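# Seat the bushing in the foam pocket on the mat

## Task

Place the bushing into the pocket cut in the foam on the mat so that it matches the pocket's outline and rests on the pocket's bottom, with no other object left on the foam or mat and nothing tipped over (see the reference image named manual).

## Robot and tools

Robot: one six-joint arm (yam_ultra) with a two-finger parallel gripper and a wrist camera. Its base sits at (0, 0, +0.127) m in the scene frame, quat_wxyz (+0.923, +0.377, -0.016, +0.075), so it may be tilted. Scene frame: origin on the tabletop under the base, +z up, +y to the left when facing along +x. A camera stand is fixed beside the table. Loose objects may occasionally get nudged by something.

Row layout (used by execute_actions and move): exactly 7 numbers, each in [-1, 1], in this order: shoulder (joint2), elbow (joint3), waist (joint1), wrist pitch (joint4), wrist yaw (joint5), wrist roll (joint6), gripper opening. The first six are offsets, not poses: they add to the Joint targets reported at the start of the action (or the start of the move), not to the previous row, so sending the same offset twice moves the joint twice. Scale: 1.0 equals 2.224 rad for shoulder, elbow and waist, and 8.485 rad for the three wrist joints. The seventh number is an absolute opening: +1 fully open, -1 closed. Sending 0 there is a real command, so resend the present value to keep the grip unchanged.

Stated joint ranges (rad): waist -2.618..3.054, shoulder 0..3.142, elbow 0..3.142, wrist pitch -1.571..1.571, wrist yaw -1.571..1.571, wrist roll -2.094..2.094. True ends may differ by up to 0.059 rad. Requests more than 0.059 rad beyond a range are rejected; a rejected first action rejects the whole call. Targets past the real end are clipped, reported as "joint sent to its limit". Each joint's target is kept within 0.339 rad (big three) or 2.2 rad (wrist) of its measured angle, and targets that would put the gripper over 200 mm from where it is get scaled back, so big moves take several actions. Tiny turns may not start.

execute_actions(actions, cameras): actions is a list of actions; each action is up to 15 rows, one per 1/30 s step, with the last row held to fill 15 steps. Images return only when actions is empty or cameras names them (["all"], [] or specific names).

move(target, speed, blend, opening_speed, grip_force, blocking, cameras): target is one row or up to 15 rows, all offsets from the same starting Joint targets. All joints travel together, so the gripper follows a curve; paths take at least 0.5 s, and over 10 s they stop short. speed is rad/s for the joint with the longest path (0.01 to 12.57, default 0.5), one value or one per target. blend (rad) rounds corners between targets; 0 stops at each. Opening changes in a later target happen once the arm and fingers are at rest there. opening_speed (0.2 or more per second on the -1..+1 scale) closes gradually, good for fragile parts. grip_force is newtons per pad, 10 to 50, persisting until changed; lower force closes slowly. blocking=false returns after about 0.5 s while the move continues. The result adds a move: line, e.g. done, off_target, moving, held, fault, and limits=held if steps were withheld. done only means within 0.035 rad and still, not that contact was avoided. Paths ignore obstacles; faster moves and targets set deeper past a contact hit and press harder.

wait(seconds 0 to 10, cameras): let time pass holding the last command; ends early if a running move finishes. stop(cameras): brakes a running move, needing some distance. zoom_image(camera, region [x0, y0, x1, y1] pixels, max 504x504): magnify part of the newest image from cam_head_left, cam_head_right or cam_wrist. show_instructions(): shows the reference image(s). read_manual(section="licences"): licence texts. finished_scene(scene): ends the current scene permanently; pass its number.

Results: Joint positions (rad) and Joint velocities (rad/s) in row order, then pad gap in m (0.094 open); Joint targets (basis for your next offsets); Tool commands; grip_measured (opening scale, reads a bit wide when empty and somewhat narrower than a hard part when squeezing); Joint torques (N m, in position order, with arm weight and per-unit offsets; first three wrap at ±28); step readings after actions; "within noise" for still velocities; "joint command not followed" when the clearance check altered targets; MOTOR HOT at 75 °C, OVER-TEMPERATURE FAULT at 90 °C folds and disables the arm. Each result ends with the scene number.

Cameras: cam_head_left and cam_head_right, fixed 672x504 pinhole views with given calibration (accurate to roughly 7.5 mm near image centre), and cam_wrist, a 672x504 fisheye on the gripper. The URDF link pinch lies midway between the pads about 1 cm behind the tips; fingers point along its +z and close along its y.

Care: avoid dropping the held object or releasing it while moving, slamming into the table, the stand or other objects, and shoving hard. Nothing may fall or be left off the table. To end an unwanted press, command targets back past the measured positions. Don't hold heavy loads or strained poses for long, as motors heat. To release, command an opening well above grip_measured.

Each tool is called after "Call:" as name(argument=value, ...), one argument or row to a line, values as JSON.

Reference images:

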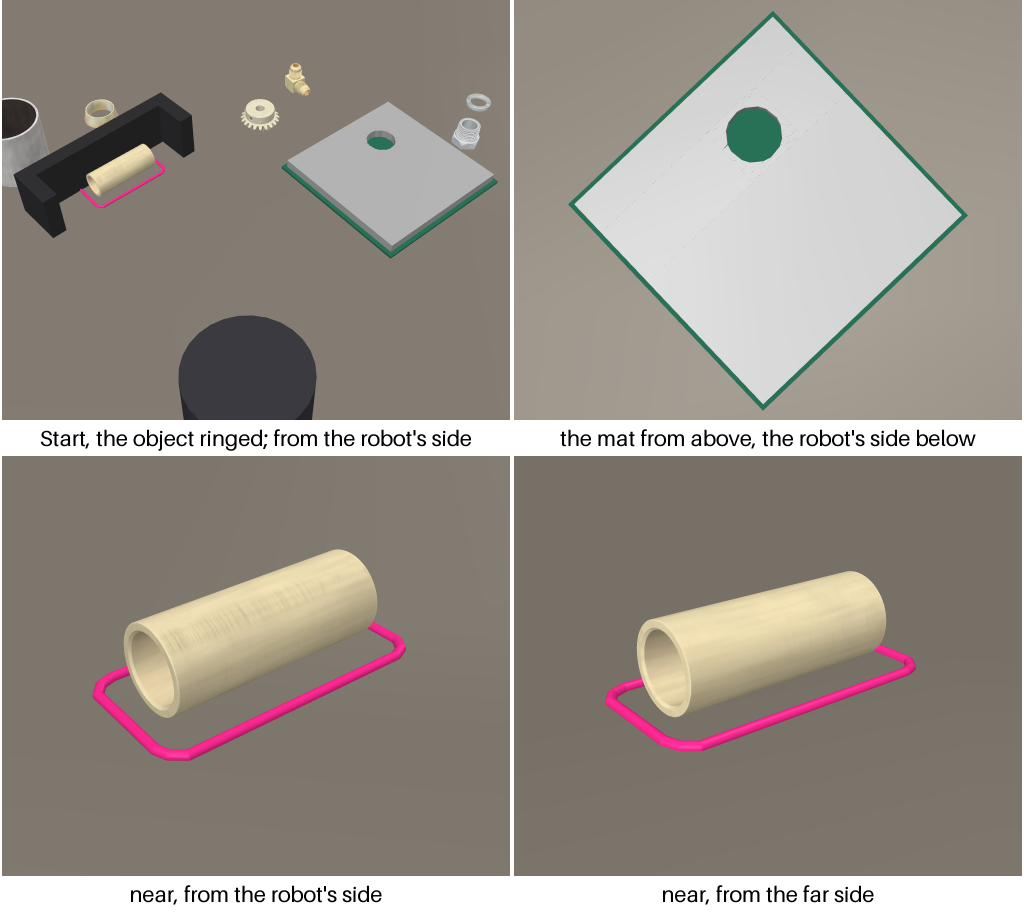

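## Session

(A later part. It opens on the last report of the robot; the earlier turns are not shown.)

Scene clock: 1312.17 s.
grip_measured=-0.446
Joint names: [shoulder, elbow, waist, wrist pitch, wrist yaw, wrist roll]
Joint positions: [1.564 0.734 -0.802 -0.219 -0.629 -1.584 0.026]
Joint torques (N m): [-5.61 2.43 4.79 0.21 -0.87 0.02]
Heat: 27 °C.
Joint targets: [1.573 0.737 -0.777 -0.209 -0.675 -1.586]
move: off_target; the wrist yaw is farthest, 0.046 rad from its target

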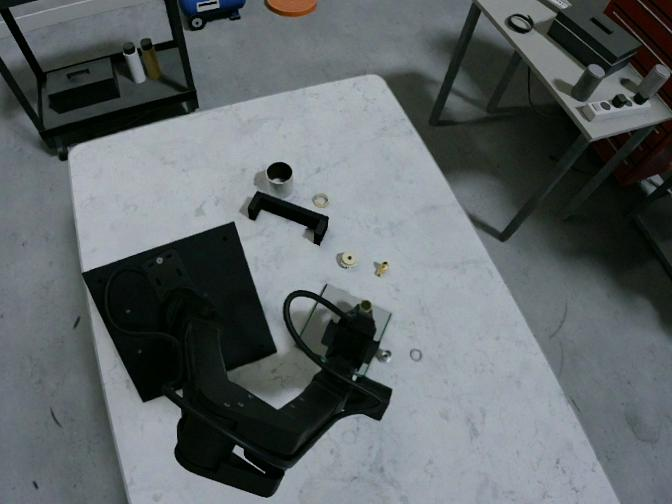

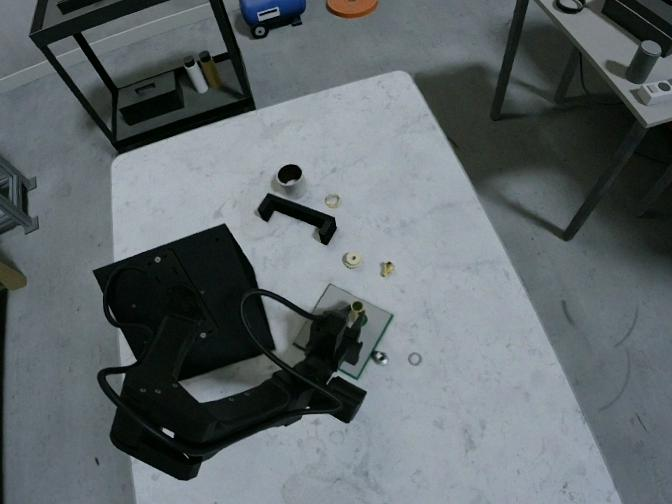

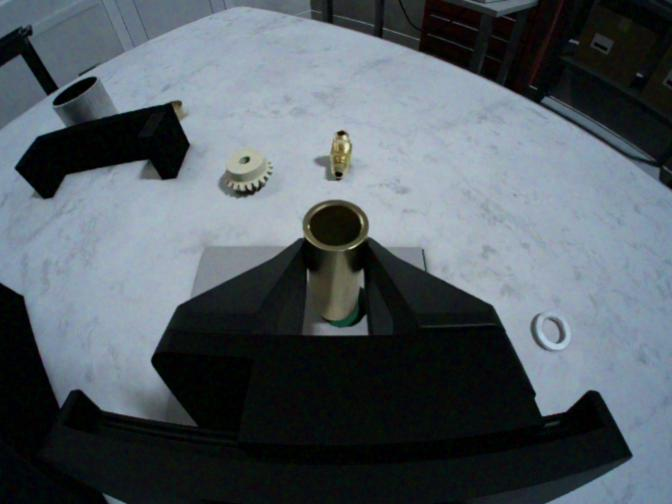

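Call:
move(
  target=[0.0366, 0.0137, -0.0247, 0.0040, -0.0022, -0.0054, -0.7],
  speed=0.06,
  cameras=["all"],
)

Call:
zoom_image(
  camera="cam_head_left",
  region=[310, 280, 410, 355],
)

Call:
zoom_image(
  camera="cam_head_right",
  region=[310, 280, 410, 355],
)

Call:
zoom_image(
  camera="cam_wrist",
  region=[236, 150, 436, 350],
)

Scene clock: 1370.70 s.
grip_measured=-0.446
Joint names: [shoulder, elbow, waist, wrist pitch, wrist yaw, wrist roll]
Joint positions: [1.639 0.752 -0.83 -0.202 -0.686 -1.622 0.026]
Joint torques (N m): [-5.23 3.17 2.85 0.3 -0.53 -0.07]
Heat: 27 °C.
Joint targets: [1.654 0.767 -0.832 -0.175 -0.694 -1.632]
move: done

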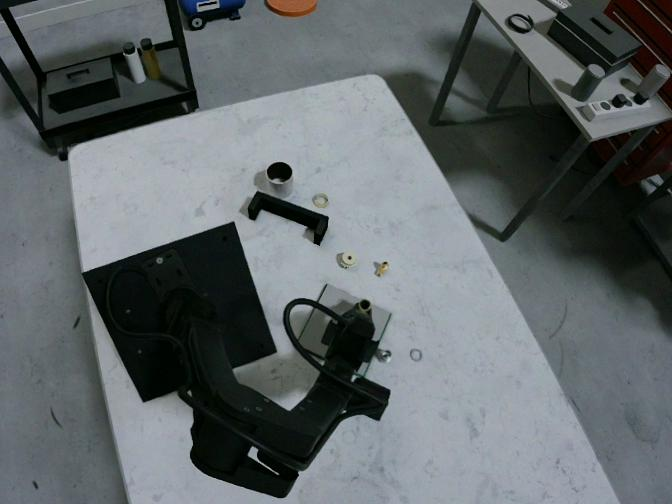

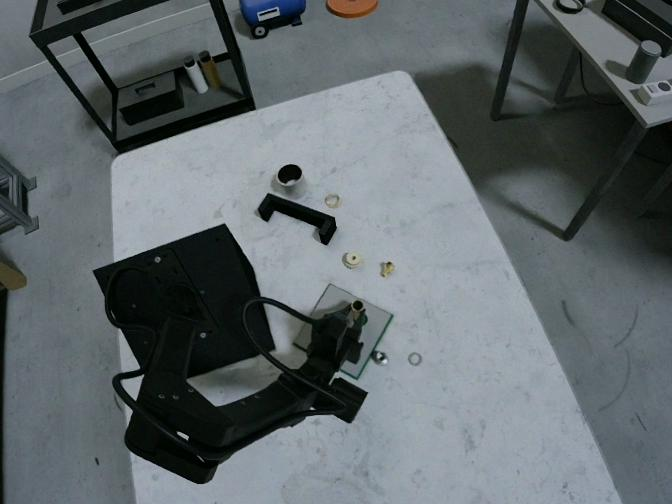

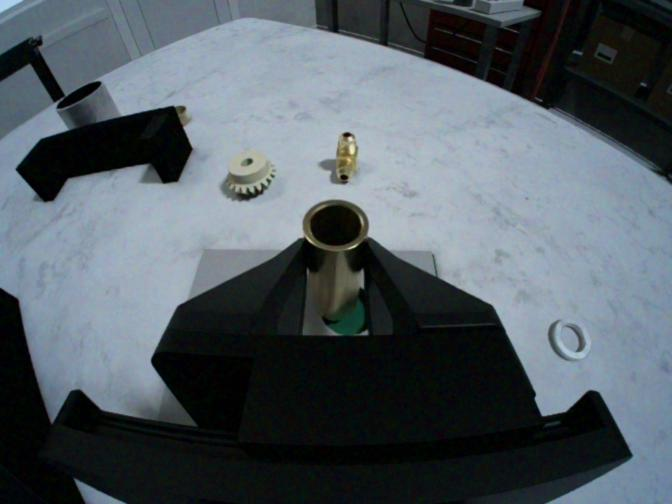

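Scaled by 5.040 from the camera's 672x504 image, which has a finer 960x720 frame.

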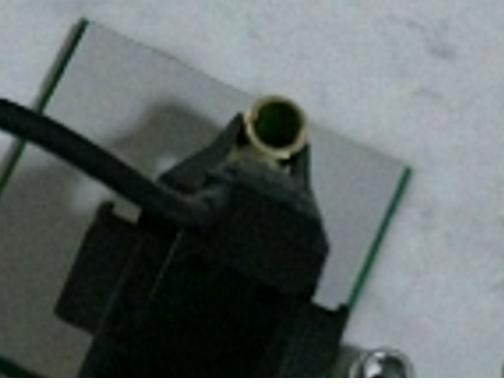

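Scaled by 5.040 from the camera's 672x504 image, which has a finer 960x720 frame.

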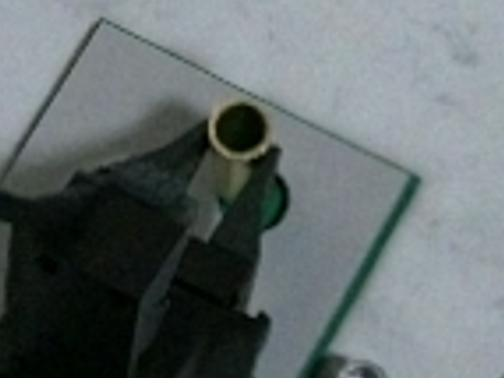

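Scaled by 2.520 from the camera's 672x504 image, which has a finer 960x720 frame.

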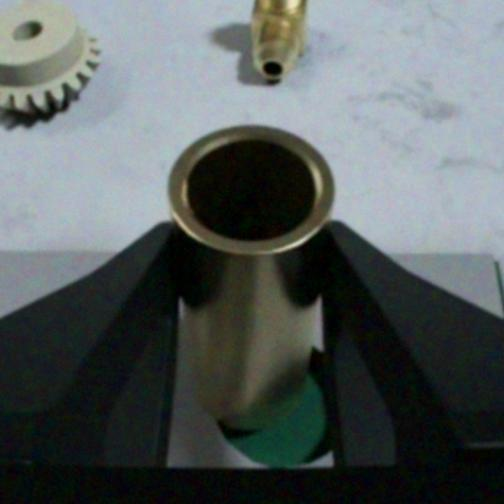

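Call:
move(
  target=[
    [-0.0886, -0.0171, 0.0436, -0.0113, 0.0088, 0.0106, -0.7],
    [0.0022, 0.0009, -0.0045, 0.0009, 0.0013, -0.0017, -0.7],
  ],
  speed=[0.25, 0.08],
  cameras=["all"],
)

Call:
zoom_image(
  camera="cam_head_left",
  region=[310, 280, 410, 355],
)

Call:
zoom_image(
  camera="cam_head_right",
  region=[310, 280, 410, 355],
)

Call:
zoom_image(
  camera="cam_wrist",
  region=[236, 150, 436, 350],
)

Scene clock: 1445.37 s.
grip_measured=-0.446
Joint names: [shoulder, elbow, waist, wrist pitch, wrist yaw, wrist roll]
Joint positions: [1.644 0.756 -0.842 -0.185 -0.662 -1.64 0.026]
Joint torques (N m): [-5.35 3.04 2.97 0.22 -0.66 -0.03]
Heat: 27 °C.
Joint targets: [1.659 0.769 -0.842 -0.167 -0.683 -1.646]
move: done

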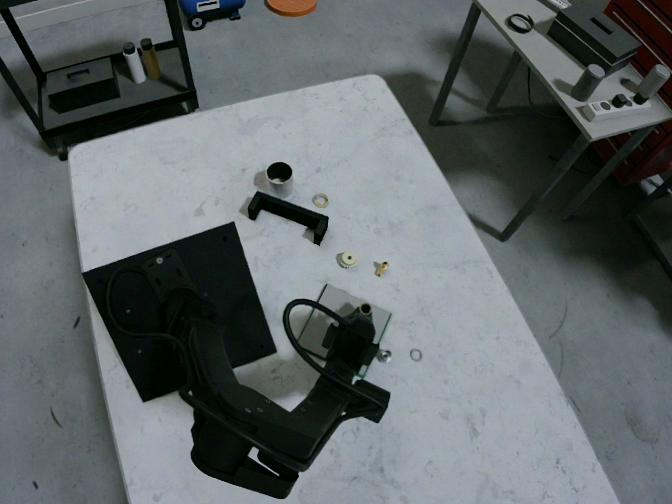

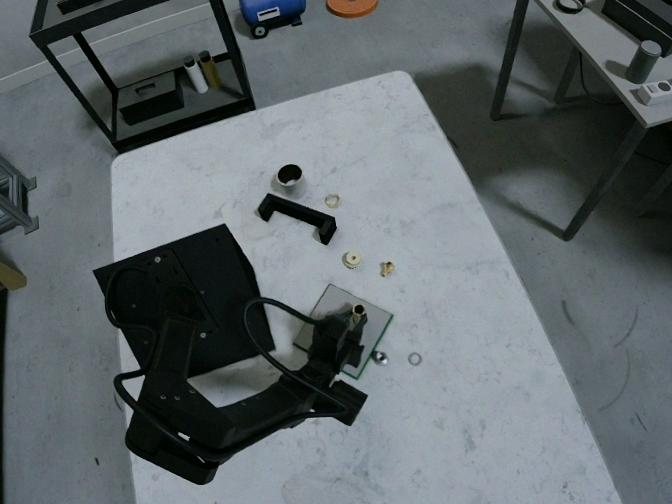

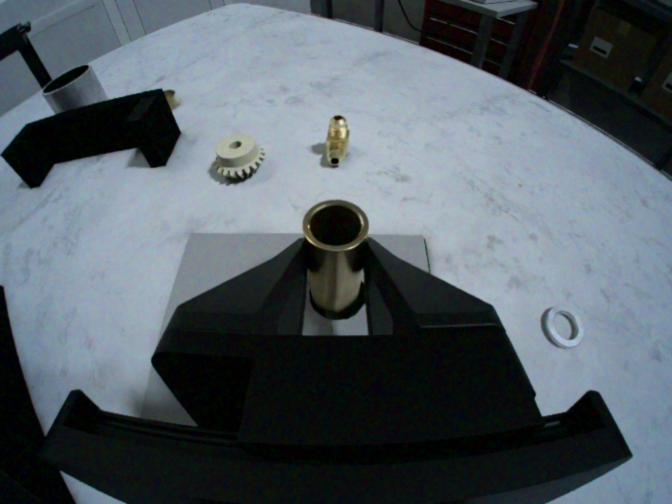

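Scaled by 5.040 from the camera's 672x504 image, which has a finer 960x720 frame.

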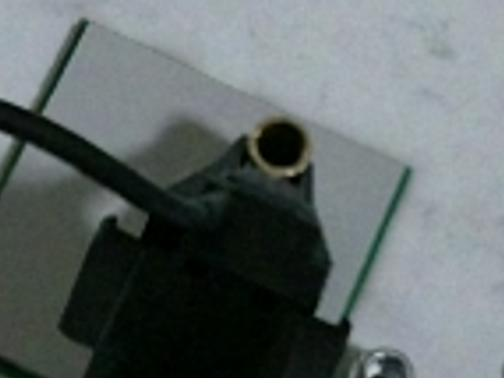

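Scaled by 5.040 from the camera's 672x504 image, which has a finer 960x720 frame.

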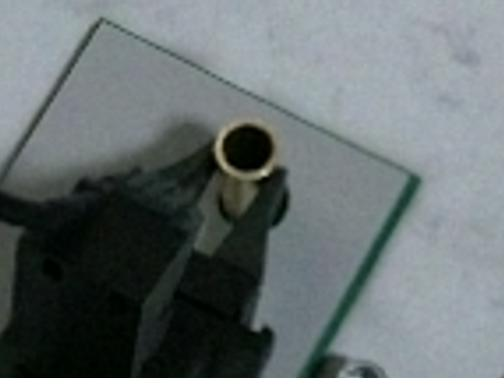

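Scaled by 2.520 from the camera's 672x504 image, which has a finer 960x720 frame.

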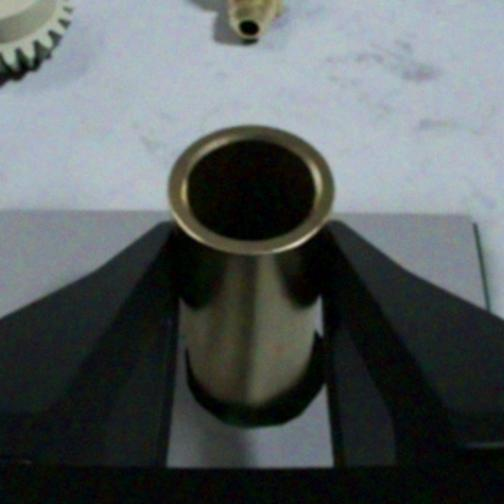

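Call:
move(
  target=[
    [0.0054, 0.0009, 0.0, 0.0006, 0.0, 0.0, -0.7],
    [0.0054, 0.0009, 0.0, 0.0006, 0.0, 0.0, 0.25],
    [-0.1290, 0.0, -0.0351, -0.0422, -0.0016, -0.0094, 0.25],
  ],
  speed=[0.05, 0.1, 0.3],
  opening_speed=0.6,
  cameras=["all"],
)

Call:
zoom_image(
  camera="cam_head_right",
  region=[310, 280, 410, 355],
)

Call:
zoom_image(
  camera="cam_wrist",
  region=[236, 100, 436, 350],
)

Scene clock: 1477.60 s.
grip_measured=+0.248
Joint names: [shoulder, elbow, waist, wrist pitch, wrist yaw, wrist roll]
Joint positions: [1.395 0.757 -0.919 -0.504 -0.67 -1.72 0.059]
Joint torques (N m): [-8.21 3.7 2.09 -0.25 -0.7 -0.02]
Heat: 27 °C.
Joint targets: [1.372 0.769 -0.920 -0.525 -0.696 -1.726]
move: done

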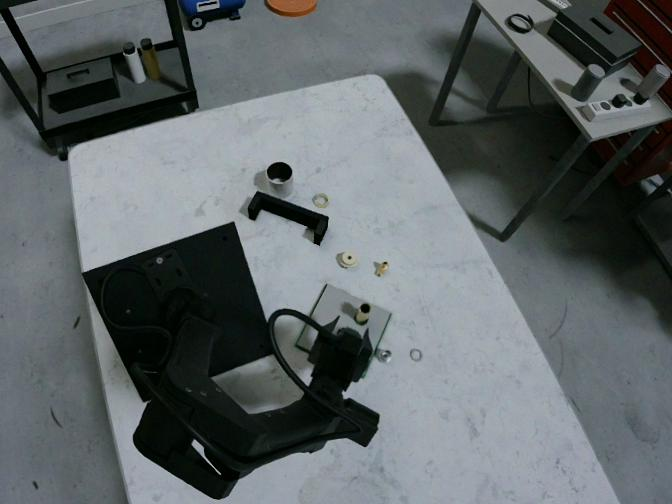

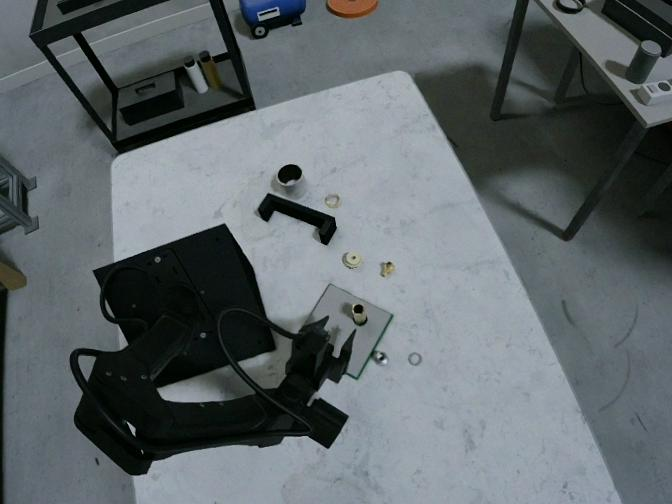

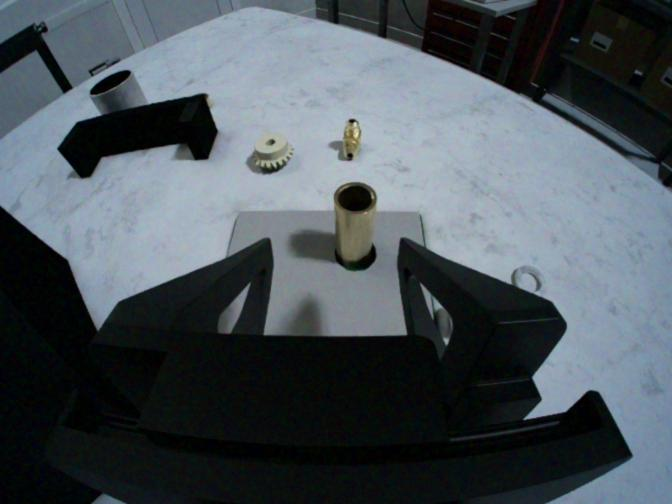

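Scaled by 5.040 from the camera's 672x504 image, which has a finer 960x720 frame.

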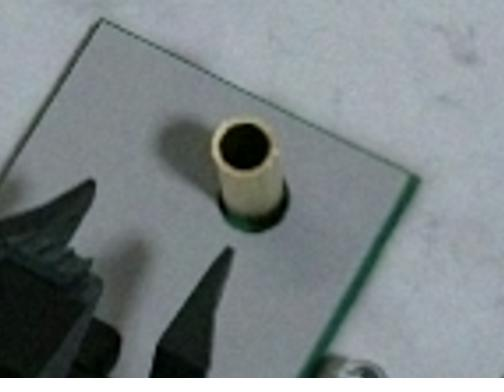

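Scaled by 2.016 from the camera's 672x504 image, which has a finer 960x720 frame.

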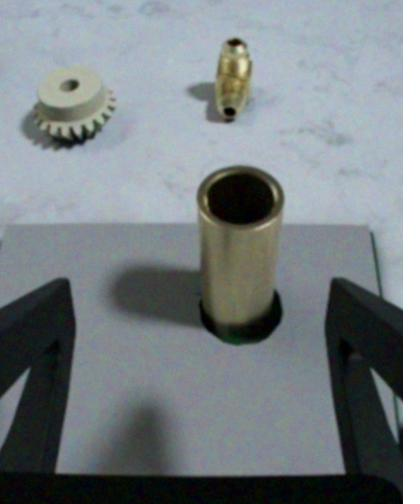

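Call:
finished_scene(
  scene=1,
)

The scene is finished: the task was done.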